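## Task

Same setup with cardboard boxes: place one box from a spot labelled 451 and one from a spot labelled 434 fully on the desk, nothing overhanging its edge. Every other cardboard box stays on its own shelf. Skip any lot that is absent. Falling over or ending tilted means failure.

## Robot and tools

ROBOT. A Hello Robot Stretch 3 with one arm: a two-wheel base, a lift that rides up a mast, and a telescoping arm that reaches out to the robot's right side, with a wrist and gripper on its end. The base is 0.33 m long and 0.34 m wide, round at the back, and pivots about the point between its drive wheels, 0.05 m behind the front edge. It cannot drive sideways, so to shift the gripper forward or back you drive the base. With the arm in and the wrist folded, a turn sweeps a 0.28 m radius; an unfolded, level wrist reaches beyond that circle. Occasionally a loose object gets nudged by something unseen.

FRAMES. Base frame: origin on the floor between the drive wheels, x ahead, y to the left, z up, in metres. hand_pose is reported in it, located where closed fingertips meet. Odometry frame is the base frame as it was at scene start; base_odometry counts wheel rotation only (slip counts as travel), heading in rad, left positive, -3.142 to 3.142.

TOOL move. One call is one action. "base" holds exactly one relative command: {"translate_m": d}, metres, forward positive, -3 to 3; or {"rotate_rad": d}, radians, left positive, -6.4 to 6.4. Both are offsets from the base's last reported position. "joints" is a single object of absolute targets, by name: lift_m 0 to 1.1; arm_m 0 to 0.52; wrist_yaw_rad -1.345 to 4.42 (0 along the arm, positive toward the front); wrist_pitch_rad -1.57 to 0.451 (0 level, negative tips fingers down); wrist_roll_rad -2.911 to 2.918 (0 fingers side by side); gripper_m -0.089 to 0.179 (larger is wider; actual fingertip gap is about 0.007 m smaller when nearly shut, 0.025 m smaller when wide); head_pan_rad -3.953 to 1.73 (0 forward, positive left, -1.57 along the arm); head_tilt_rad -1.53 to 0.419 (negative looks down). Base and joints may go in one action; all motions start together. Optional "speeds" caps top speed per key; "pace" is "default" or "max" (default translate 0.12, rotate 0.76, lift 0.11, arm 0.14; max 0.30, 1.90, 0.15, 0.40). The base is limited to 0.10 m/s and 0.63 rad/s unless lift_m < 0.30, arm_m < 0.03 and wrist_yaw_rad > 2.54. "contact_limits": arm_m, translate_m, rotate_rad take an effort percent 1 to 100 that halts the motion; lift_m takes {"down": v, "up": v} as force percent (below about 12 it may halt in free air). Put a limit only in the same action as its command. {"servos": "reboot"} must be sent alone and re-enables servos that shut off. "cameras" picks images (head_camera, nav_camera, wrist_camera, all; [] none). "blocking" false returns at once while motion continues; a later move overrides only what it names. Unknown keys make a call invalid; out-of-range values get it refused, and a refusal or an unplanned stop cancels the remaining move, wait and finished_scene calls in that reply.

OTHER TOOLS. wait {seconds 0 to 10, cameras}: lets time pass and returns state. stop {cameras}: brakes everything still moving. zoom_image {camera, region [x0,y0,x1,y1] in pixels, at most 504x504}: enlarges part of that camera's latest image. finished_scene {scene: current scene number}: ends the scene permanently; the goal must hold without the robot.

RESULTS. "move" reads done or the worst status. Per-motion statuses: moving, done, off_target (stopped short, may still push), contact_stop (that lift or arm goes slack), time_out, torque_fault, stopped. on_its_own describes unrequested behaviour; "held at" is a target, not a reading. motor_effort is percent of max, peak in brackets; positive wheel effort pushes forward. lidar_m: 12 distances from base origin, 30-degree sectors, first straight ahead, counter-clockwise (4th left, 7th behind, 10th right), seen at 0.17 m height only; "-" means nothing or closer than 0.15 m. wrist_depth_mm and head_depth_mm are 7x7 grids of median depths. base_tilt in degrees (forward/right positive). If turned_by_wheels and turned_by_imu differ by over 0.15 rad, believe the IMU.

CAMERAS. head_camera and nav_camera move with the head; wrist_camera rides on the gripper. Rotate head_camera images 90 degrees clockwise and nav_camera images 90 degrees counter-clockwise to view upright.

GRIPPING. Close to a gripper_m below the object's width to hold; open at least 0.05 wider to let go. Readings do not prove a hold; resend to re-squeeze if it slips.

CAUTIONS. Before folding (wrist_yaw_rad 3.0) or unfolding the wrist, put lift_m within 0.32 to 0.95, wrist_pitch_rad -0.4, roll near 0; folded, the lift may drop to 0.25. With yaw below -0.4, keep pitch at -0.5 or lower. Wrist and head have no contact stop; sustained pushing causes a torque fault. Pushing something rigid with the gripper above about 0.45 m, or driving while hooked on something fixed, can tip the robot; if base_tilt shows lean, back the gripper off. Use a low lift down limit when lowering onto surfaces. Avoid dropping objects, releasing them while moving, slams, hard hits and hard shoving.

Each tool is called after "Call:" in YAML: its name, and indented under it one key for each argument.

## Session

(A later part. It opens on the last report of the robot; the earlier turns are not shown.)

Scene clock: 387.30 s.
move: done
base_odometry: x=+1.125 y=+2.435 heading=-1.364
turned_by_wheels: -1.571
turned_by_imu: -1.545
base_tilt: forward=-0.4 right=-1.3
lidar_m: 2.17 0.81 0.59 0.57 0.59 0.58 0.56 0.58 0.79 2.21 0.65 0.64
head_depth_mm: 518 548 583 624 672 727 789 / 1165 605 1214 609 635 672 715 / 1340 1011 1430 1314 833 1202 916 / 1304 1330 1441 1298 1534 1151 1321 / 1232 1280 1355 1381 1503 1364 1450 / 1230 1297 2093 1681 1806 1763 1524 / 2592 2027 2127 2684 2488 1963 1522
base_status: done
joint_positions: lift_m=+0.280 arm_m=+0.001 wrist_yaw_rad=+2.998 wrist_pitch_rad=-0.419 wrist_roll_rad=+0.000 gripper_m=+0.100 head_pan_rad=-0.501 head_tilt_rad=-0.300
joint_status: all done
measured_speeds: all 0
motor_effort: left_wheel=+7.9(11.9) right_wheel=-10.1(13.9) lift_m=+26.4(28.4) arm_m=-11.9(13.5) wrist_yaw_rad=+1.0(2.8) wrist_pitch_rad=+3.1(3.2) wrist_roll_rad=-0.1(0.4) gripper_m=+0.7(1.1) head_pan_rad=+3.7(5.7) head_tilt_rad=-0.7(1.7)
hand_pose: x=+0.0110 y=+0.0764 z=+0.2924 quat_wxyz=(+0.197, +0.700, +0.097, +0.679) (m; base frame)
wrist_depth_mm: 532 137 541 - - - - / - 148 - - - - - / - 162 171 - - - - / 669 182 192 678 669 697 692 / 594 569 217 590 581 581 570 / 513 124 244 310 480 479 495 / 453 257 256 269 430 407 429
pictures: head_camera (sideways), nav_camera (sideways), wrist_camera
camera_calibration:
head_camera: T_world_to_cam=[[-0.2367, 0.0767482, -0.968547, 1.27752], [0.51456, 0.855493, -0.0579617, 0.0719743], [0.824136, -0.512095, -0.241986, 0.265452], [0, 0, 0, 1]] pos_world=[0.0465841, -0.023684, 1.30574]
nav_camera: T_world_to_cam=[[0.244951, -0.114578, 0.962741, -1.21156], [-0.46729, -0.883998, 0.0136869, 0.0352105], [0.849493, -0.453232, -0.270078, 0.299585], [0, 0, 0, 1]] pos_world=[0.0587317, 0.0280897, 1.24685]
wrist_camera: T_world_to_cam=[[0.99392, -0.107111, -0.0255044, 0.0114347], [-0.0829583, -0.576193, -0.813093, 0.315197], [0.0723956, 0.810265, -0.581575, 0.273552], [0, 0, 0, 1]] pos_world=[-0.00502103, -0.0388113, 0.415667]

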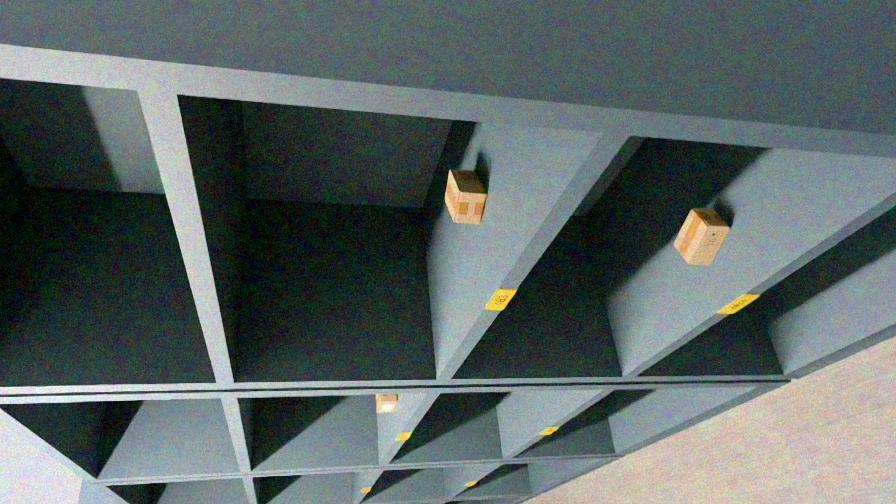

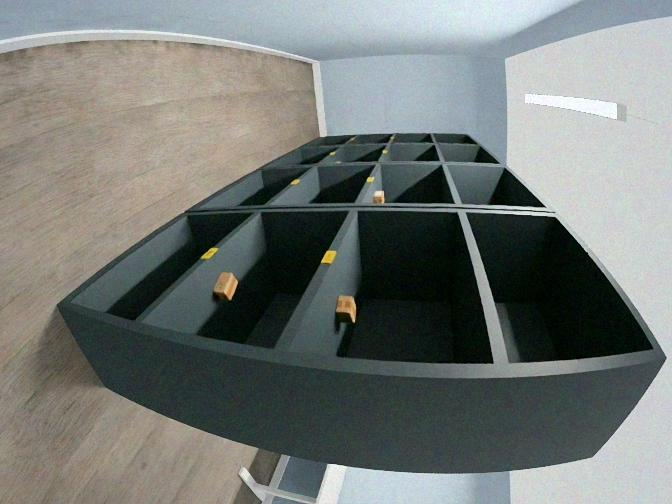

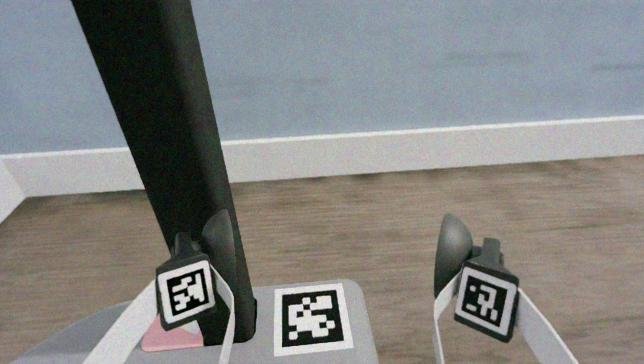

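Call:
move:
  base: {"translate_m": 0.4}
  joints: {"head_pan_rad": -1.2, "head_tilt_rad": -0.5}
  cameras: ["head_camera","nav_camera"]

Call:
zoom_image:
  camera: "nav_camera"
  region: [130, 50, 430, 350]

Scene clock: 409.30 s.
move: done
base_odometry: x=+1.207 y=+2.044 heading=-1.364
turned_by_wheels: +0.000
turned_by_imu: +0.000
base_tilt: forward=-0.3 right=-1.1
lidar_m: 1.93 0.80 0.59 0.57 0.59 0.81 0.95 0.99 1.36 0.44 0.93 1.04
head_depth_mm: 433 716 2886 3054 2120 1619 1322 / 341 365 402 488 867 1567 1313 / 751 807 867 639 502 559 650 / 776 841 912 713 548 948 770 / 806 878 946 703 1082 936 789 / 841 915 989 697 1112 938 808 / 876 959 1027 690 1152 898 1126
base_status: done
joint_positions: lift_m=+0.280 arm_m=+0.001 wrist_yaw_rad=+2.998 wrist_pitch_rad=-0.419 wrist_roll_rad=+0.000 gripper_m=+0.100 head_pan_rad=-1.200 head_tilt_rad=-0.500
joint_status: all done
measured_speeds: all 0
motor_effort: left_wheel=+7.3(13.1) right_wheel=+1.9(10.3) lift_m=+24.9(26.7) arm_m=-11.3(12.6) wrist_yaw_rad=+2.3(3.1) wrist_pitch_rad=+3.1(3.3) wrist_roll_rad=+0.0(0.3) gripper_m=+0.3(1.0) head_pan_rad=+3.6(5.3) head_tilt_rad=+4.5(8.3)
hand_pose: x=+0.0110 y=+0.0764 z=+0.2924 quat_wxyz=(+0.197, +0.700, +0.097, +0.679) (m; base frame)
wrist_depth_mm: 530 137 544 - - - - / - 148 - - - - - / - 162 171 - - - - / - 182 189 684 676 690 685 / 596 576 216 580 579 570 569 / 508 125 245 310 488 480 495 / 456 257 257 269 431 410 426
pictures: head_camera (sideways), nav_camera (sideways)
camera_calibration:
head_camera: T_world_to_cam=[[-0.199865, 0.386495, -0.900375, 1.18835], [0.940046, 0.334807, -0.0649518, 0.0784603], [0.276348, -0.859375, -0.43024, 0.513807], [0, 0, 0, 1]] pos_world=[0.0217634, -0.0440073, 1.29611]
nav_camera: T_world_to_cam=[[0.181189, -0.419243, 0.88961, -1.1157], [-0.92582, -0.377819, 0.0105105, 0.0420917], [0.331705, -0.825523, -0.456601, 0.545469], [0, 0, 0, 1]] pos_world=[0.0601863, -0.0015478, 1.24115]

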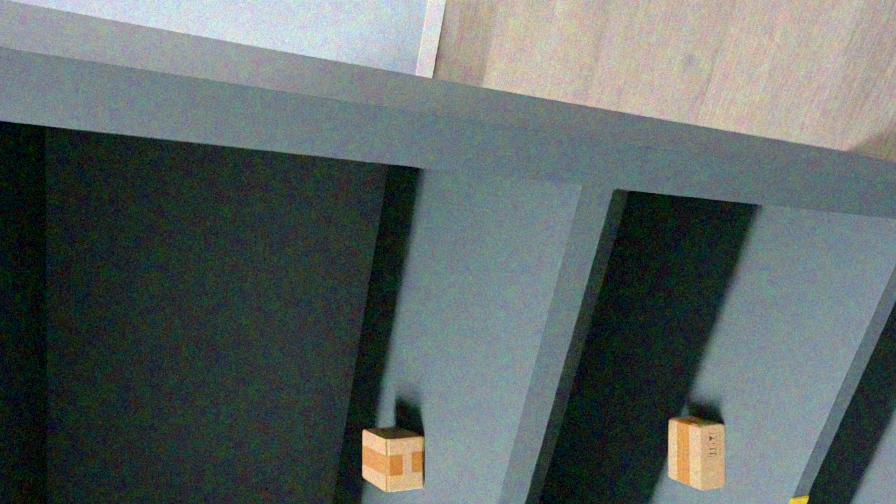

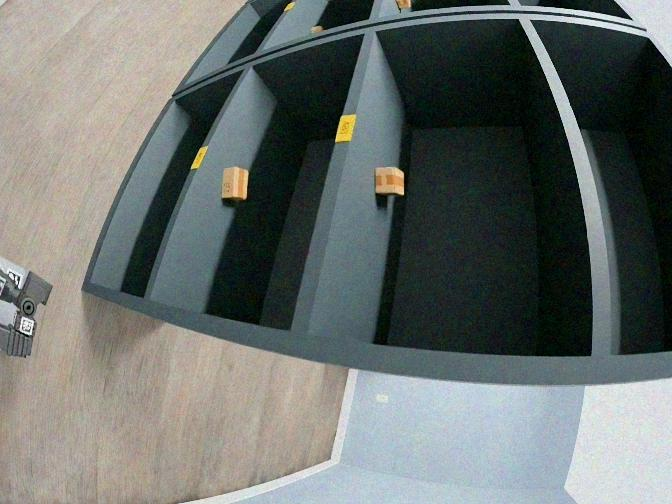

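Scaled by 1.680 from the camera's 672x504 image, which has a finer 792x594 frame.

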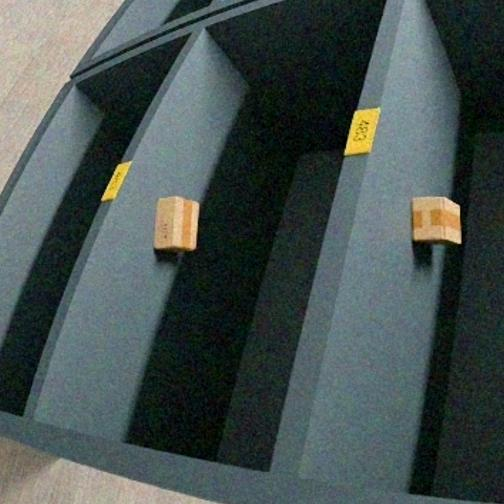

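Call:
move:
  base: {"translate_m": 0.55}
  joints: {"head_pan_rad": -1.45, "head_tilt_rad": -0.6}
  cameras: ["head_camera","nav_camera"]

Call:
zoom_image:
  camera: "nav_camera"
  region: [130, 50, 430, 350]

Call:
move:
  joints: {"head_pan_rad": -1.0, "head_tilt_rad": -0.5}
  cameras: ["head_camera","nav_camera"]

Call:
zoom_image:
  camera: "nav_camera"
  region: [130, 50, 430, 350]

Scene clock: 422.67 s.
move: done
base_odometry: x=+1.320 y=+1.506 heading=-1.364
turned_by_wheels: +0.000
turned_by_imu: +0.001
base_tilt: forward=-0.4 right=-1.2
lidar_m: 2.14 0.80 0.58 0.56 0.59 0.81 1.49 0.62 0.63 0.89 0.59 0.64
head_depth_mm: 706 769 827 604 997 887 755 / 710 780 839 597 992 882 768 / 719 788 839 591 1020 817 768 / 729 801 850 585 1016 867 782 / 737 809 862 579 1043 861 1079 / 746 822 859 575 1038 861 1080 / 744 807 792 569 929 857 993
base_status: done
joint_positions: lift_m=+0.280 arm_m=+0.001 wrist_yaw_rad=+2.998 wrist_pitch_rad=-0.419 wrist_roll_rad=+0.000 gripper_m=+0.100 head_pan_rad=-1.450 head_tilt_rad=-0.600
joint_status: all done
measured_speeds: all 0
motor_effort: left_wheel=+3.7(12.6) right_wheel=+7.9(10.2) lift_m=+24.6(25.1) arm_m=-9.6(11.5) wrist_yaw_rad=+2.0(3.2) wrist_pitch_rad=+3.2(3.2) wrist_roll_rad=+0.0(0.4) gripper_m=+0.4(1.0) head_pan_rad=-2.3(3.7) head_tilt_rad=-4.9(7.7)
hand_pose: x=+0.0110 y=+0.0764 z=+0.2924 quat_wxyz=(+0.197, +0.700, +0.097, +0.679) (m; base frame)
wrist_depth_mm: 524 137 539 - - - - / - 148 - - - - - / - 162 171 - - - - / - 183 189 687 680 697 691 / 605 572 217 585 583 576 575 / 514 125 243 309 484 478 491 / 460 257 257 269 433 412 427
pictures: head_camera (sideways), nav_camera (sideways)
camera_calibration:
head_camera: T_world_to_cam=[[-0.108503, 0.510746, -0.852857, 1.12576], [0.992869, 0.0982881, -0.0674546, 0.0813304], [0.0493735, -0.854095, -0.517769, 0.629066], [0, 0, 0, 1]] pos_world=[0.0103388, -0.0456898, 1.29131]
nav_camera: T_world_to_cam=[[0.0821891, -0.53667, 0.83978, -1.05014], [-0.990408, -0.137894, 0.00880863, 0.0447761], [0.111073, -0.832449, -0.542855, 0.659042], [0, 0, 0, 1]] pos_world=[0.0574544, -0.00878286, 1.23925]

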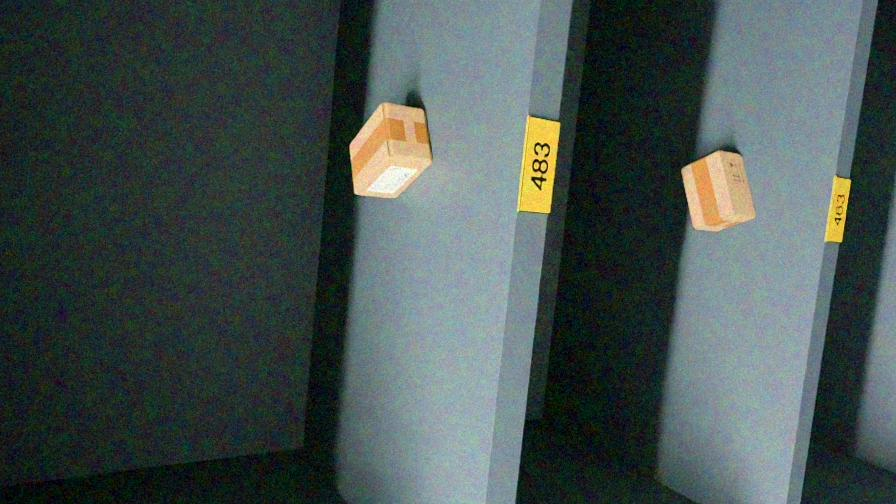

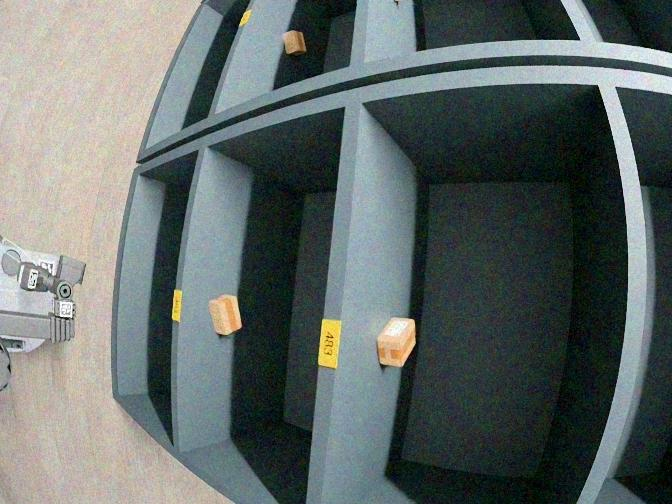

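Scaled by 1.680 from the camera's 672x504 image, which has a finer 792x594 frame.

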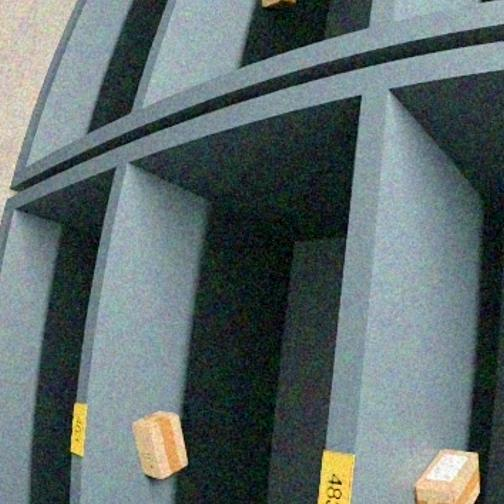

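Scene clock: 423.50 s.
move: done
base_odometry: x=+1.320 y=+1.506 heading=-1.364
turned_by_wheels: +0.000
turned_by_imu: +0.000
base_tilt: forward=-0.4 right=-1.2
lidar_m: 2.14 0.80 0.59 0.56 0.59 0.81 1.50 0.62 0.63 0.89 0.59 0.63
head_depth_mm: 729 781 833 732 509 961 781 / 759 825 890 723 529 955 777 / 653 739 836 713 574 952 773 / 566 619 681 694 824 915 792 / 491 530 575 623 701 791 867 / 479 527 575 643 720 845 1148 / 747 1190 1163 825 1190 1028 1210
base_status: not commanded
joint_positions: lift_m=+0.280 arm_m=+0.001 wrist_yaw_rad=+2.998 wrist_pitch_rad=-0.419 wrist_roll_rad=+0.000 gripper_m=+0.100 head_pan_rad=-0.992 head_tilt_rad=-0.504
joint_status: all done
measured_speeds: all 0
motor_effort: left_wheel=+3.6(4.1) right_wheel=+7.2(8.3) lift_m=+26.2(26.2) arm_m=-10.2(10.5) wrist_yaw_rad=+2.1(2.4) wrist_pitch_rad=+3.1(3.2) wrist_roll_rad=+0.1(0.3) gripper_m=+0.1(0.8) head_pan_rad=+2.1(5.7) head_tilt_rad=+4.5(8.0)
hand_pose: x=+0.0110 y=+0.0764 z=+0.2924 quat_wxyz=(+0.197, +0.700, +0.097, +0.679) (m; base frame)
wrist_depth_mm: 527 137 544 - - - - / - 147 - - - - - / - 162 171 - - - - / - 183 189 680 686 695 691 / 600 569 218 590 591 579 571 / 514 125 243 311 485 475 487 / 452 257 256 268 430 410 432
pictures: head_camera (sideways), nav_camera (sideways)
camera_calibration:
head_camera: T_world_to_cam=[[-0.277115, 0.339634, -0.898808, 1.18673], [0.85055, 0.521857, -0.0650409, 0.0791597], [0.44696, -0.782505, -0.43349, 0.517017], [0, 0, 0, 1]] pos_world=[0.030445, -0.0397953, 1.29591]
nav_camera: T_world_to_cam=[[0.265549, -0.375386, 0.888014, -1.1141], [-0.827818, -0.560899, 0.0104416, 0.0416096], [0.494167, -0.737887, -0.459698, 0.548481], [0, 0, 0, 1]] pos_world=[0.0592513, 0.00983904, 1.24104]

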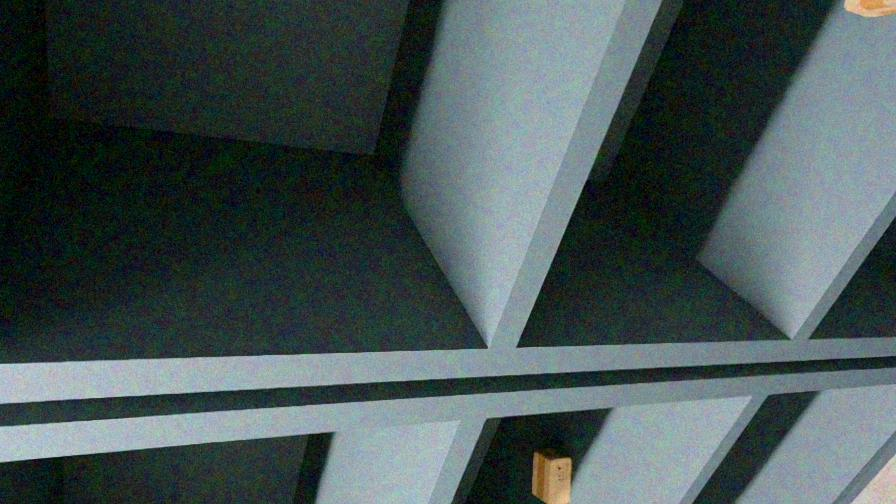

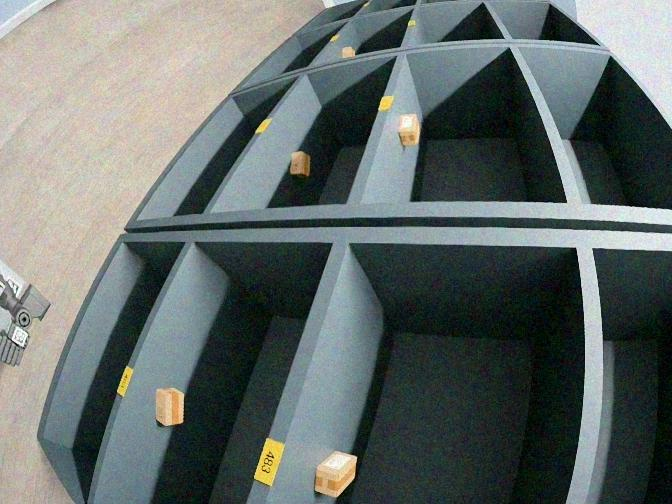

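Scaled by 1.680 from the camera's 672x504 image, which has a finer 792x594 frame.

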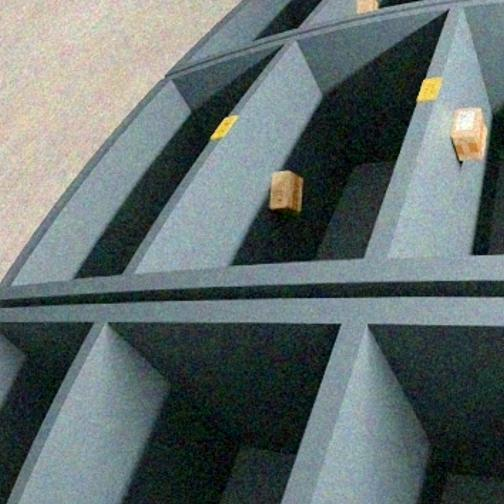

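Call:
move:
  base: {"translate_m": 0.9}
  joints: {"head_pan_rad": -1.45, "head_tilt_rad": -0.6}
  cameras: ["head_camera"]

Call:
move:
  joints: {"head_pan_rad": -0.7, "head_tilt_rad": -0.3}
  cameras: ["head_camera","nav_camera"]

Scene clock: 438.13 s.
move: done
base_odometry: x=+1.505 y=+0.625 heading=-1.364
turned_by_wheels: +0.000
turned_by_imu: +0.000
base_tilt: forward=-0.3 right=-1.1
lidar_m: 2.11 0.79 0.58 0.56 0.58 0.80 2.26 0.65 0.60 0.90 0.62 0.64
head_depth_mm: 710 776 834 604 1000 884 770 / 717 784 845 599 1029 880 771 / 726 794 842 567 1021 875 787 / 736 806 852 561 1015 872 781 / 741 817 866 581 1043 864 1074 / 753 830 858 576 1040 858 1093 / 761 830 849 570 998 856 1073
base_status: done
joint_positions: lift_m=+0.280 arm_m=+0.001 wrist_yaw_rad=+2.998 wrist_pitch_rad=-0.419 wrist_roll_rad=+0.000 gripper_m=+0.100 head_pan_rad=-1.450 head_tilt_rad=-0.600
joint_status: all done
measured_speeds: all 0
motor_effort: left_wheel=+3.4(11.8) right_wheel=+7.0(10.3) lift_m=+27.1(31.4) arm_m=-8.2(9.9) wrist_yaw_rad=+0.9(3.7) wrist_pitch_rad=+3.1(3.3) wrist_roll_rad=-0.3(0.4) gripper_m=+0.5(0.9) head_pan_rad=+3.1(5.8) head_tilt_rad=-5.0(6.7)
hand_pose: x=+0.0110 y=+0.0764 z=+0.2924 quat_wxyz=(+0.197, +0.700, +0.097, +0.679) (m; base frame)
wrist_depth_mm: 517 137 530 547 - - - / - 147 - - - - - / - 161 170 - - - - / - 179 190 678 670 697 692 / 601 575 216 583 579 577 570 / 509 125 244 309 482 480 490 / 455 257 257 267 433 411 425
pictures: head_camera (sideways)
camera_calibration:
head_camera: T_world_to_cam=[[-0.108658, 0.510756, -0.852832, 1.12573], [0.992842, 0.0985485, -0.0674769, 0.0813713], [0.0495811, -0.854059, -0.517808, 0.629116], [0, 0, 0, 1]] pos_world=[0.0103389, -0.0456895, 1.29131]

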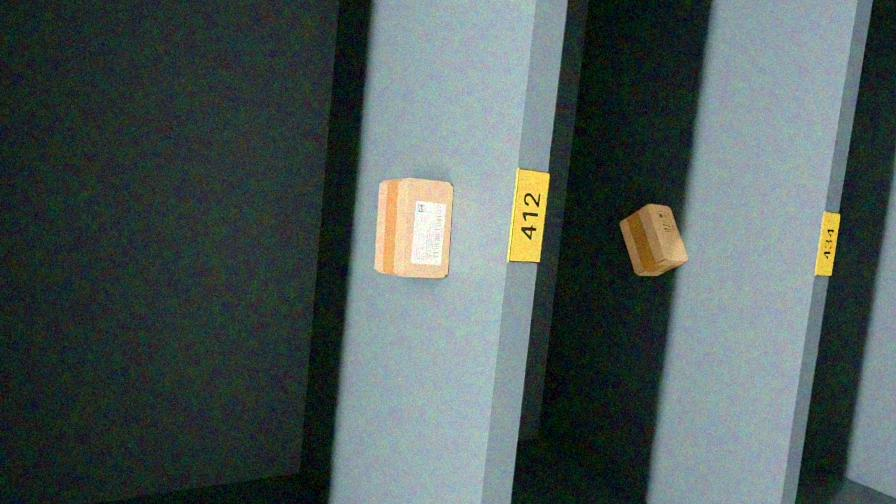

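Scene clock: 439.10 s.
move: done
base_odometry: x=+1.505 y=+0.625 heading=-1.364
turned_by_wheels: +0.000
turned_by_imu: +0.000
base_tilt: forward=-0.3 right=-1.2
lidar_m: 2.11 0.79 0.58 0.56 0.58 0.80 2.25 0.65 0.60 0.90 0.62 0.64
head_depth_mm: 588 624 697 753 737 529 912 / 536 562 616 661 682 730 842 / 532 551 576 606 638 678 728 / 1235 669 1344 1046 719 744 779 / 1368 1103 1495 1264 1443 1164 1014 / 1292 1310 1415 1255 1513 1234 1447 / 1208 1245 1317 1353 1438 1518 1483
base_status: not commanded
joint_positions: lift_m=+0.280 arm_m=+0.001 wrist_yaw_rad=+2.998 wrist_pitch_rad=-0.419 wrist_roll_rad=+0.000 gripper_m=+0.100 head_pan_rad=-0.678 head_tilt_rad=-0.300
joint_status: all done
measured_speeds: all 0
motor_effort: left_wheel=+2.8(3.4) right_wheel=+6.9(8.0) lift_m=+27.3(27.8) arm_m=-7.7(8.4) wrist_yaw_rad=+1.1(2.6) wrist_pitch_rad=+3.2(3.3) wrist_roll_rad=-0.3(0.3) gripper_m=+0.5(0.9) head_pan_rad=-0.3(5.6) head_tilt_rad=+5.3(9.4)
hand_pose: x=+0.0110 y=+0.0764 z=+0.2924 quat_wxyz=(+0.197, +0.700, +0.097, +0.679) (m; base frame)
wrist_depth_mm: 519 137 529 544 - - - / - 147 - - - - - / - 162 170 - - - - / - 179 189 679 673 691 692 / 599 575 216 585 583 576 574 / 512 125 243 310 483 483 490 / 455 258 256 268 434 411 429
pictures: head_camera (sideways), nav_camera (sideways)
camera_calibration:
head_camera: T_world_to_cam=[[-0.219661, 0.117489, -0.968476, 1.27733], [0.65744, 0.751273, -0.057975, 0.07111], [0.720779, -0.64945, -0.242267, 0.266488], [0, 0, 0, 1]] pos_world=[0.0417491, -0.0304243, 1.30574]
nav_camera: T_world_to_cam=[[0.22104, -0.156121, 0.962688, -1.21135], [-0.615948, -0.787668, 0.0136885, 0.0361073], [0.756141, -0.595992, -0.270268, 0.300417], [0, 0, 0, 1]] pos_world=[0.0628385, 0.0183701, 1.24685]

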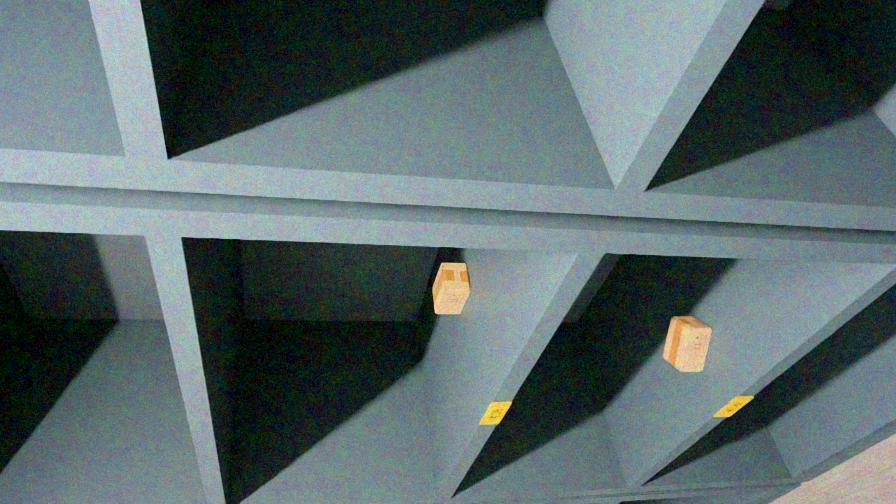

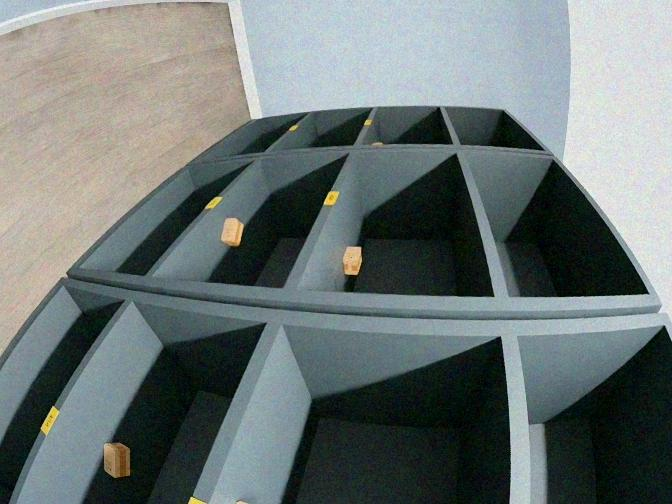

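Call:
move:
  joints: {"lift_m": 0.68, "head_pan_rad": -1.57, "head_tilt_rad": -0.75}
  cameras: []

Call:
move:
  joints: {"wrist_yaw_rad": 0, "wrist_pitch_rad": -0.5, "gripper_m": 0.179}
  cameras: ["head_camera", "wrist_camera"]

Call:
zoom_image:
  camera: "head_camera"
  region: [450, 150, 850, 450]

Scene clock: 460.00 s.
move: done
base_odometry: x=+1.505 y=+0.625 heading=-1.364
turned_by_wheels: +0.000
turned_by_imu: +0.000
base_tilt: forward=-0.5 right=-1.1
lidar_m: 2.11 0.79 0.58 0.56 0.58 0.80 2.25 0.64 0.60 0.90 0.62 0.64
head_depth_mm: 736 814 636 535 959 860 1086 / 736 818 629 1070 952 859 1092 / 737 815 623 1064 947 846 1087 / 736 802 567 1059 927 842 1104 / 740 800 558 1048 914 838 401 / 739 803 600 1042 928 837 1098 / 737 803 596 1037 921 1158 1091
base_status: not commanded
joint_positions: lift_m=+0.680 arm_m=+0.001 wrist_yaw_rad=+2.998 wrist_pitch_rad=-0.419 wrist_roll_rad=+0.000 gripper_m=+0.100 head_pan_rad=-1.570 head_tilt_rad=-0.750
joint_status: all done
measured_speeds: all 0
motor_effort: left_wheel=+3.4(3.7) right_wheel=+7.4(8.2) lift_m=+30.5(33.7) arm_m=-6.1(7.9) wrist_yaw_rad=+2.1(2.9) wrist_pitch_rad=+3.2(3.3) wrist_roll_rad=-0.2(0.3) gripper_m=+0.4(0.8) head_pan_rad=+3.7(4.4) head_tilt_rad=+2.6(8.1)
hand_pose: x=+0.0110 y=+0.0764 z=+0.6924 quat_wxyz=(+0.197, +0.700, +0.097, +0.680) (m; base frame)
wrist_depth_mm: 517 137 531 540 - - - / - 148 - - - - - / - 161 170 - - - - / - 178 188 - - - - / - - 151 - - - - / - - 151 926 143 127 924 / 864 808 274 848 868 783 849
pictures: none
No camera images: "cameras" was empty.

Scene clock: 462.50 s.
move: done
base_odometry: x=+1.505 y=+0.625 heading=-1.364
turned_by_wheels: +0.000
turned_by_imu: +0.000
base_tilt: forward=-0.3 right=-1.1
lidar_m: 2.12 0.79 0.58 0.56 0.58 0.80 2.26 0.64 0.60 0.90 0.62 0.64
head_depth_mm: 735 814 637 535 956 858 1091 / 734 813 629 1079 954 856 1091 / 737 814 623 1070 946 829 504 / 736 806 565 1058 928 808 437 / 735 802 559 1054 916 820 1099 / 740 803 604 1039 925 836 1097 / 739 804 594 1036 918 1160 1093
base_status: not commanded
joint_positions: lift_m=+0.680 arm_m=+0.001 wrist_yaw_rad=+0.003 wrist_pitch_rad=-0.511 wrist_roll_rad=+0.000 gripper_m=+0.179 head_pan_rad=-1.570 head_tilt_rad=-0.750
joint_status: all done
measured_speeds: all 0
motor_effort: left_wheel=+3.1(3.6) right_wheel=+7.7(8.0) lift_m=+29.9(31.0) arm_m=-6.0(7.2) wrist_yaw_rad=-3.0(6.9) wrist_pitch_rad=+1.5(3.5) wrist_roll_rad=+0.0(0.4) gripper_m=+0.9(83.2) head_pan_rad=+3.2(4.0) head_tilt_rad=+2.8(3.3)
hand_pose: x=-0.0209 y=-0.3573 z=+0.6724 quat_wxyz=(+0.685, +0.180, -0.683, -0.178) (m; base frame)
wrist_depth_mm: 510 - - - - - 577 / 513 - - - - - - / 494 508 490 460 494 492 470 / 428 420 419 413 411 404 404 / 371 357 356 354 349 349 355 / - 140 343 329 330 323 313 / - - - - - - 105
pictures: head_camera (sideways), wrist_camera
camera_calibration:
head_camera: T_world_to_cam=[[-0.0467866, 0.641656, -0.765565, 1.0116], [0.997492, -0.0107394, -0.0699617, 0.0845633], [-0.0531131, -0.766918, -0.639544, 0.78817], [0, 0, 0, 1]] pos_world=[0.0048401, -0.0437278, 1.28443]
wrist_camera: T_world_to_cam=[[-0.998887, -0.037389, -0.0287527, -0.00824387], [-0.00269855, 0.653908, -0.756569, 0.774877], [0.047089, -0.75565, -0.653281, 0.336489], [0, 0, 0, 1]] pos_world=[-0.0219886, -0.252739, 0.805833]

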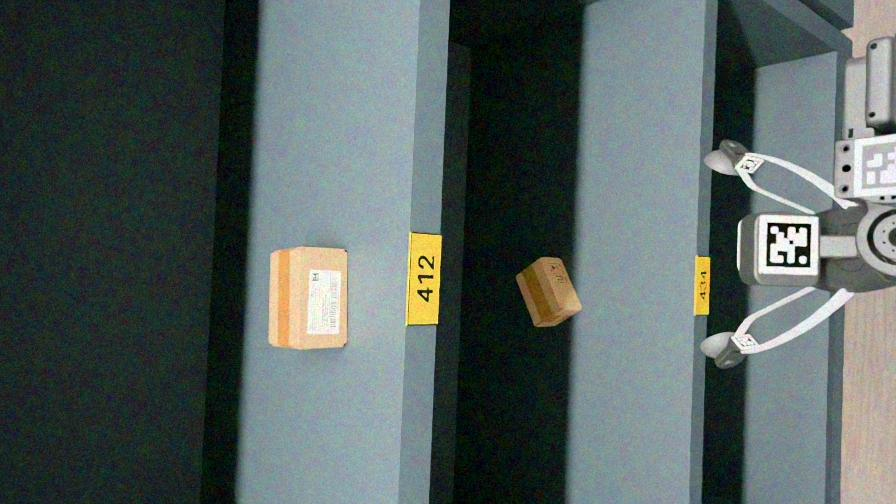

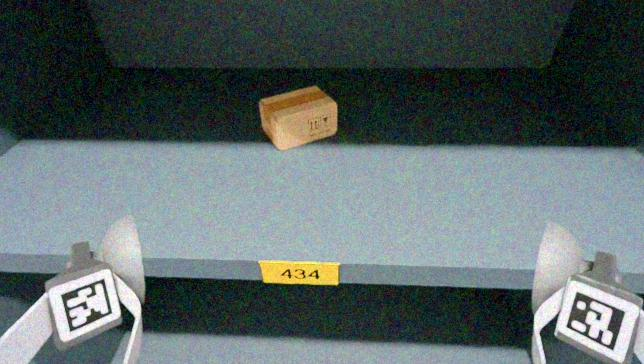

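Scaled by 1.260 from the camera's 896x504 image, which has a finer 1280x720 frame.

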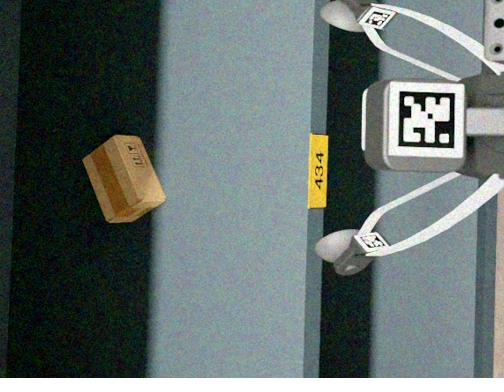

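Call:
move:
  base: {"translate_m": -0.038}
  joints: {"lift_m": 0.69, "wrist_yaw_rad": 0.485, "wrist_pitch_rad": -0.55}
  cameras: []

Call:
move:
  joints: {"arm_m": 0.32}
  contact_limits: {"arm_m": 30}
  cameras: ["wrist_camera"]

Scene clock: 491.00 s.
move: done
base_odometry: x=+1.497 y=+0.662 heading=-1.364
turned_by_wheels: +0.000
turned_by_imu: +0.000
base_tilt: forward=-0.4 right=-1.1
lidar_m: 2.11 0.79 0.58 0.56 0.58 0.80 2.26 0.63 0.58 0.90 0.66 0.65
head_depth_mm: 733 811 637 536 915 856 1033 / 737 812 630 1075 952 858 1094 / 735 812 622 1070 946 849 348 / 739 801 617 1060 938 823 434 / 735 804 557 1050 919 819 428 / 740 804 563 1041 928 834 1097 / 741 805 595 1040 922 1158 1092
base_status: done
joint_positions: lift_m=+0.690 arm_m=+0.001 wrist_yaw_rad=+0.482 wrist_pitch_rad=-0.560 wrist_roll_rad=+0.000 gripper_m=+0.179 head_pan_rad=-1.570 head_tilt_rad=-0.750
joint_status: all done
measured_speeds: all 0
motor_effort: left_wheel=-3.8(9.9) right_wheel=-9.3(11.3) lift_m=+30.0(34.2) arm_m=-5.0(6.0) wrist_yaw_rad=+3.3(4.7) wrist_pitch_rad=+1.5(2.6) wrist_roll_rad=+0.1(0.3) gripper_m=+0.5(1.3) head_pan_rad=+3.1(4.1) head_tilt_rad=+2.7(3.3)
hand_pose: x=+0.0731 y=-0.3266 z=+0.6721 quat_wxyz=(+0.707, +0.352, -0.613, -0.028) (m; base frame)
wrist_depth_mm: 413 453 - - - - - / - 467 - - 456 541 533 / - 492 477 469 451 445 455 / - - 427 397 396 392 390 / - 145 - 368 349 340 339 / 123 144 823 - 331 315 297 / 770 785 806 - - - 105
pictures: none
No camera images: "cameras" was empty.

Scene clock: 494.57 s.
move: done
base_odometry: x=+1.497 y=+0.662 heading=-1.364
turned_by_wheels: +0.000
turned_by_imu: +0.000
base_tilt: forward=-0.3 right=-1.3
lidar_m: 2.11 0.79 0.58 0.56 0.58 0.80 2.26 0.63 0.58 0.90 0.66 0.65
head_depth_mm: 734 809 636 536 914 859 987 / 735 816 630 580 902 399 349 / 736 818 623 545 600 846 1107 / 737 804 617 562 659 842 1112 / 736 801 557 665 901 837 1097 / 739 802 561 1042 902 836 1094 / 738 802 595 1040 921 1159 1087
base_status: not commanded
joint_positions: lift_m=+0.690 arm_m=+0.320 wrist_yaw_rad=+0.482 wrist_pitch_rad=-0.561 wrist_roll_rad=+0.000 gripper_m=+0.179 head_pan_rad=-1.570 head_tilt_rad=-0.750
joint_status: all done
measured_speeds: all 0
motor_effort: left_wheel=-3.6(4.3) right_wheel=-8.9(9.8) lift_m=+28.1(30.9) arm_m=+13.4(15.1) wrist_yaw_rad=+1.1(3.2) wrist_pitch_rad=+1.6(1.7) wrist_roll_rad=+0.1(0.3) gripper_m=+0.9(1.0) head_pan_rad=+3.0(3.9) head_tilt_rad=+2.1(3.3)
contact_limits: arm_m 30 (drawing in: default 31, maximum 55; extending or still: default 40, maximum 69)
hand_pose: x=+0.0731 y=-0.6459 z=+0.6720 quat_wxyz=(+0.707, +0.352, -0.613, -0.028) (m; base frame)
wrist_depth_mm: 370 448 - - - - - / 385 468 - - - - - / 402 460 474 454 - - - / 396 403 399 397 393 380 - / 353 347 344 344 339 338 336 / 123 290 304 248 258 297 296 / 264 267 272 230 249 261 105
pictures: wrist_camera
camera_calibration:
wrist_camera: T_world_to_cam=[[-0.870055, -0.492016, -0.0304024, -0.227075], [-0.320806, 0.611966, -0.722898, 0.937113], [0.374283, -0.619208, -0.690286, 0.202714], [0, 0, 0, 1]] pos_world=[0.0271919, -0.559684, 0.810464]

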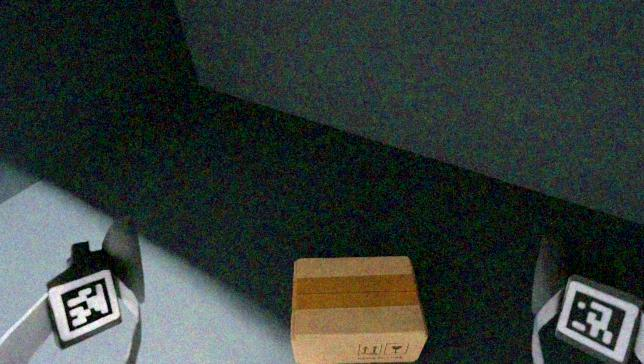

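Call:
move:
  joints: {"arm_m": 0.348}
  cameras: []

Call:
move:
  joints: {"lift_m": 0.592}
  speeds: {"lift_m": 0.06}
  contact_limits: {"lift_m": {"down": 14}}
  cameras: ["wrist_camera"]

Scene clock: 504.60 s.
move: done
base_odometry: x=+1.497 y=+0.662 heading=-1.364
turned_by_wheels: +0.000
turned_by_imu: +0.000
base_tilt: forward=-0.4 right=-1.2
lidar_m: 2.12 0.79 0.58 0.56 0.58 0.80 2.26 0.63 0.58 0.90 0.66 0.65
head_depth_mm: 737 813 636 534 914 858 978 / 736 811 629 1072 878 400 349 / 736 816 624 563 866 847 1108 / 736 804 615 584 866 844 1105 / 740 802 557 688 907 841 1098 / 738 802 563 1042 925 837 1093 / 739 805 595 1039 921 1154 1088
base_status: not commanded
joint_positions: lift_m=+0.690 arm_m=+0.348 wrist_yaw_rad=+0.482 wrist_pitch_rad=-0.561 wrist_roll_rad=+0.000 gripper_m=+0.179 head_pan_rad=-1.570 head_tilt_rad=-0.750
joint_status: all done
measured_speeds: all 0
motor_effort: left_wheel=-3.7(4.2) right_wheel=-9.4(9.8) lift_m=+25.5(26.4) arm_m=+12.6(14.6) wrist_yaw_rad=+2.5(3.2) wrist_pitch_rad=+1.6(1.7) wrist_roll_rad=+0.2(0.3) gripper_m=+0.9(1.6) head_pan_rad=+3.1(3.4) head_tilt_rad=+2.4(2.4)
hand_pose: x=+0.0731 y=-0.6739 z=+0.6720 quat_wxyz=(+0.707, +0.352, -0.613, -0.028) (m; base frame)
wrist_depth_mm: 371 445 - - - - - / 382 469 - - - - - / 404 464 469 447 - - - / 396 403 400 396 392 - - / 353 346 346 342 340 338 328 / 123 292 304 302 301 298 295 / 264 267 271 222 258 262 105
pictures: none
No camera images: "cameras" was empty.

Scene clock: 506.83 s.
move: done
base_odometry: x=+1.497 y=+0.662 heading=-1.364
turned_by_wheels: +0.000
turned_by_imu: +0.000
base_tilt: forward=-0.3 right=-1.3
lidar_m: 2.12 0.79 0.58 0.56 0.58 0.80 2.25 0.63 0.58 0.90 0.66 0.65
head_depth_mm: 734 815 637 536 916 859 1074 / 734 811 630 1074 950 814 441 / 737 813 622 1065 641 801 1090 / 737 803 616 1056 685 845 1105 / 738 798 558 1052 883 837 1102 / 738 803 562 1043 901 836 1092 / 737 803 596 1032 920 1159 1089
base_status: not commanded
joint_positions: lift_m=+0.592 arm_m=+0.348 wrist_yaw_rad=+0.482 wrist_pitch_rad=-0.561 wrist_roll_rad=+0.000 gripper_m=+0.179 head_pan_rad=-1.570 head_tilt_rad=-0.750
joint_status: all done
measured_speeds: all 0
motor_effort: left_wheel=-3.7(4.3) right_wheel=-8.6(9.9) lift_m=+25.2(27.1) arm_m=+8.4(12.9) wrist_yaw_rad=+2.1(3.3) wrist_pitch_rad=+1.5(1.7) wrist_roll_rad=-0.3(0.4) gripper_m=+0.3(1.2) head_pan_rad=+2.2(3.4) head_tilt_rad=+2.2(2.7)
contact_limits: lift_m down 14 (down: maximum 72; up: maximum 65)
hand_pose: x=+0.0731 y=-0.6739 z=+0.5739 quat_wxyz=(+0.707, +0.352, -0.613, -0.028) (m; base frame)
wrist_depth_mm: 373 442 - - - - - / 365 380 374 368 337 - - / 311 307 305 303 298 294 283 / 263 260 258 254 254 250 248 / 226 218 211 158 161 218 220 / 123 144 148 143 142 192 190 / 169 175 171 165 166 169 107
pictures: wrist_camera
camera_calibration:
wrist_camera: T_world_to_cam=[[-0.870059, -0.492009, -0.0304188, -0.243905], [-0.320903, 0.612159, -0.722691, 0.883269], [0.374192, -0.619022, -0.690502, 0.117962], [0, 0, 0, 1]] pos_world=[0.0270921, -0.587684, 0.712364]

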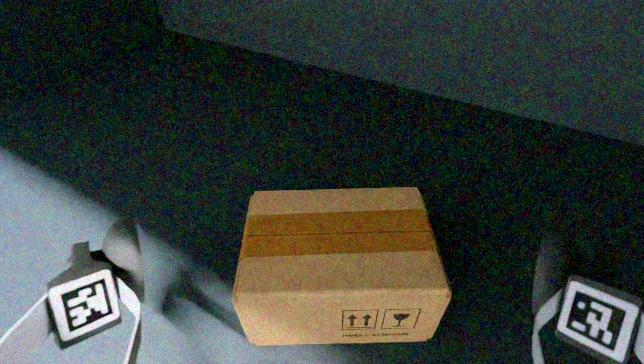

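Call:
move:
  joints: {"arm_m": 0.357}
  cameras: []

Call:
move:
  joints: {"gripper_m": 0.05}
  cameras: ["wrist_camera"]

Call:
move:
  joints: {"lift_m": 0.655}
  cameras: ["wrist_camera"]

Call:
move:
  joints: {"arm_m": 0.0}
  cameras: ["wrist_camera"]

Scene clock: 516.63 s.
move: done
base_odometry: x=+1.497 y=+0.662 heading=-1.364
turned_by_wheels: +0.000
turned_by_imu: +0.000
base_tilt: forward=-0.3 right=-1.1
lidar_m: 2.12 0.79 0.58 0.56 0.58 0.80 2.26 0.63 0.58 0.90 0.66 0.65
head_depth_mm: 735 813 637 535 914 860 1078 / 735 814 630 1072 953 815 439 / 735 814 622 1063 642 802 1092 / 738 804 616 1054 698 843 1105 / 739 800 558 1044 888 841 1101 / 737 805 564 1039 926 834 1097 / 736 802 596 1037 921 1158 1093
base_status: not commanded
joint_positions: lift_m=+0.592 arm_m=+0.357 wrist_yaw_rad=+0.482 wrist_pitch_rad=-0.561 wrist_roll_rad=+0.000 gripper_m=+0.179 head_pan_rad=-1.570 head_tilt_rad=-0.750
joint_status: all done
measured_speeds: all 0
motor_effort: left_wheel=-4.2(4.2) right_wheel=-8.7(9.7) lift_m=+29.7(31.2) arm_m=+13.7(15.5) wrist_yaw_rad=+1.7(3.6) wrist_pitch_rad=+1.7(1.7) wrist_roll_rad=-0.3(0.3) gripper_m=+0.2(1.3) head_pan_rad=+2.1(3.0) head_tilt_rad=+1.3(2.1)
contact_limits: lift_m down 14 (down: maximum 72; up: maximum 65)
hand_pose: x=+0.0731 y=-0.6829 z=+0.5740 quat_wxyz=(+0.707, +0.352, -0.613, -0.028) (m; base frame)
wrist_depth_mm: 368 440 - - - - - / 366 378 377 354 335 - - / 312 309 306 303 299 287 274 / 262 261 258 254 253 251 249 / 226 218 169 158 162 218 221 / 123 144 143 142 142 193 190 / 169 175 161 147 156 169 107
pictures: none
No camera images: "cameras" was empty.

Scene clock: 518.47 s.
move: done
base_odometry: x=+1.497 y=+0.662 heading=-1.364
turned_by_wheels: +0.000
turned_by_imu: +0.000
base_tilt: forward=-0.4 right=-1.2
lidar_m: 2.12 0.79 0.58 0.56 0.58 0.80 2.25 0.63 0.58 0.90 0.66 0.65
head_depth_mm: 737 810 638 535 915 861 1078 / 736 813 630 1076 953 815 439 / 736 816 624 1063 641 803 1092 / 735 804 616 1059 698 841 1102 / 738 801 556 1049 900 839 1101 / 737 800 562 1040 929 835 1095 / 738 804 597 1038 920 1160 1095
base_status: not commanded
joint_positions: lift_m=+0.592 arm_m=+0.357 wrist_yaw_rad=+0.484 wrist_pitch_rad=-0.561 wrist_roll_rad=+0.000 gripper_m=+0.051 head_pan_rad=-1.570 head_tilt_rad=-0.750
joint_status: all done
measured_speeds: all 0
motor_effort: left_wheel=-4.1(4.2) right_wheel=-8.8(9.7) lift_m=+27.9(30.1) arm_m=+13.3(13.9) wrist_yaw_rad=+1.0(3.4) wrist_pitch_rad=+1.5(1.7) wrist_roll_rad=-0.1(0.3) gripper_m=-14.5(88.8) head_pan_rad=+2.5(2.9) head_tilt_rad=+1.1(2.1)
contact_limits: lift_m down 14 (down: maximum 72; up: maximum 65)
hand_pose: x=+0.0734 y=-0.6828 z=+0.5739 quat_wxyz=(+0.707, +0.353, -0.612, -0.028) (m; base frame)
wrist_depth_mm: 372 443 - - - - - / 368 386 376 357 338 - - / 313 310 307 303 299 286 274 / 262 261 260 255 254 250 250 / 225 225 155 158 157 217 216 / 199 198 134 143 136 192 191 / 181 169 154 147 156 125 171
pictures: wrist_camera
camera_calibration:
wrist_camera: T_world_to_cam=[[-0.869341, -0.493274, -0.0304452, -0.248866], [-0.321789, 0.611721, -0.722668, 0.888528], [0.375097, -0.618448, -0.690525, 0.112713], [0, 0, 0, 1]] pos_world=[0.0272911, -0.596584, 0.712364]

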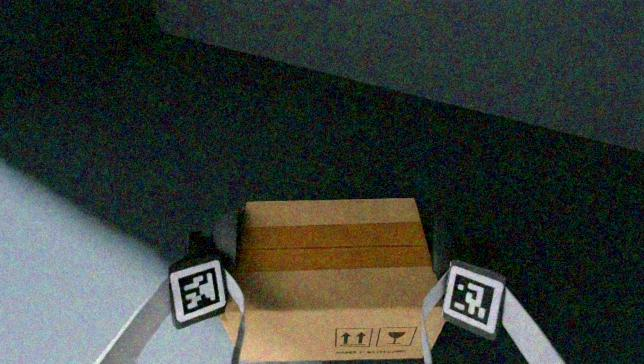

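Scene clock: 519.87 s.
move: done
base_odometry: x=+1.497 y=+0.662 heading=-1.364
turned_by_wheels: +0.000
turned_by_imu: +0.000
base_tilt: forward=-0.4 right=-1.2
lidar_m: 2.11 0.79 0.58 0.56 0.58 0.80 2.26 0.63 0.58 0.90 0.66 0.65
head_depth_mm: 735 811 636 535 917 855 1065 / 734 816 629 1074 929 458 373 / 737 811 622 593 636 827 1109 / 738 803 614 608 732 844 1108 / 737 802 555 715 887 840 1100 / 739 804 563 1036 928 834 1094 / 740 802 595 1035 921 1153 1091
base_status: not commanded
joint_positions: lift_m=+0.655 arm_m=+0.357 wrist_yaw_rad=+0.484 wrist_pitch_rad=-0.568 wrist_roll_rad=+0.000 gripper_m=+0.051 head_pan_rad=-1.570 head_tilt_rad=-0.750
joint_status: all done
measured_speeds: all 0
motor_effort: left_wheel=-4.2(4.2) right_wheel=-8.8(9.9) lift_m=+30.6(33.9) arm_m=+13.2(13.6) wrist_yaw_rad=+1.1(2.3) wrist_pitch_rad=+2.9(3.1) wrist_roll_rad=-0.1(0.2) gripper_m=-14.2(14.9) head_pan_rad=+2.4(2.8) head_tilt_rad=+1.6(2.0)
hand_pose: x=+0.0728 y=-0.6818 z=+0.6355 quat_wxyz=(+0.707, +0.355, -0.611, -0.030) (m; base frame)
wrist_depth_mm: 367 438 - - - - - / 384 462 462 - - - - / 388 416 410 402 373 - - / 350 349 345 343 337 328 - / 306 301 156 159 157 293 289 / 267 272 134 143 136 251 257 / 244 226 154 148 157 124 230
pictures: wrist_camera
camera_calibration:
wrist_camera: T_world_to_cam=[[-0.869413, -0.493133, -0.0306838, -0.246736], [-0.324199, 0.616234, -0.71774, 0.932406], [0.37285, -0.614065, -0.695634, 0.162461], [0, 0, 0, 1]] pos_world=[0.0271955, -0.596492, 0.774669]

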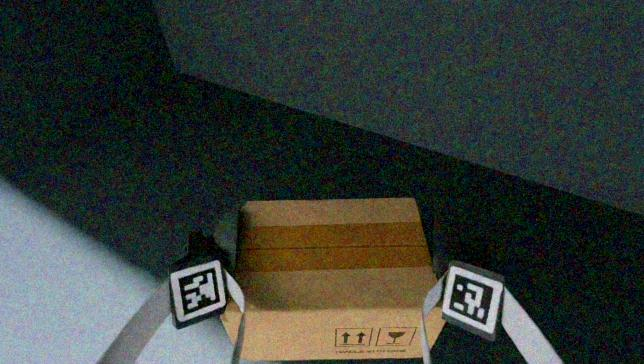

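Scene clock: 523.70 s.
move: done
base_odometry: x=+1.497 y=+0.662 heading=-1.364
turned_by_wheels: +0.000
turned_by_imu: +0.000
base_tilt: forward=-0.3 right=-1.2
lidar_m: 2.11 0.79 0.58 0.56 0.58 0.80 2.26 0.63 0.58 0.90 0.66 0.65
head_depth_mm: 736 813 637 536 917 859 1079 / 734 816 631 1071 952 852 1118 / 737 814 623 1065 948 849 1107 / 738 807 617 1055 942 843 1087 / 736 802 557 1051 930 803 454 / 735 802 563 1039 926 833 1092 / 738 804 595 1035 921 1158 1094
base_status: not commanded
joint_positions: lift_m=+0.655 arm_m=+0.001 wrist_yaw_rad=+0.484 wrist_pitch_rad=-0.569 wrist_roll_rad=+0.000 gripper_m=+0.051 head_pan_rad=-1.570 head_tilt_rad=-0.750
joint_status: all done
measured_speeds: all 0
motor_effort: left_wheel=-4.0(4.4) right_wheel=-8.9(9.7) lift_m=+26.7(31.2) arm_m=-13.0(14.6) wrist_yaw_rad=+0.4(2.4) wrist_pitch_rad=+2.9(3.1) wrist_roll_rad=-0.2(0.3) gripper_m=-14.5(15.2) head_pan_rad=+2.1(2.7) head_tilt_rad=+0.3(1.9)
hand_pose: x=+0.0728 y=-0.3253 z=+0.6354 quat_wxyz=(+0.707, +0.355, -0.611, -0.030) (m; base frame)
wrist_depth_mm: 405 453 - - - - - / - 467 497 492 485 484 479 / - 482 412 402 401 397 390 / - - - 354 341 338 335 / 967 912 155 159 158 294 292 / 849 852 134 143 136 278 264 / 791 730 147 147 149 107 -
pictures: wrist_camera
camera_calibration:
wrist_camera: T_world_to_cam=[[-0.869415, -0.493127, -0.0306989, -0.0709735], [-0.324297, 0.616425, -0.717532, 0.712596], [0.372758, -0.613878, -0.695849, 0.381458], [0, 0, 0, 1]] pos_world=[0.0271957, -0.240093, 0.774569]

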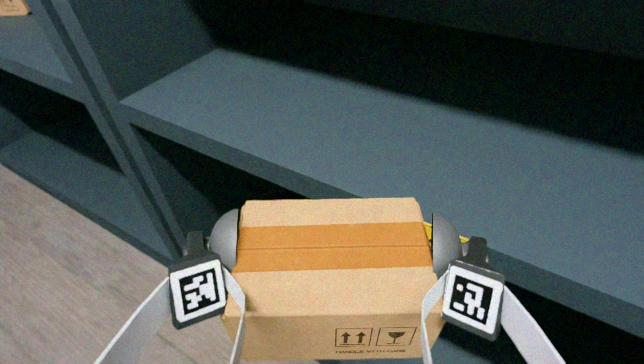

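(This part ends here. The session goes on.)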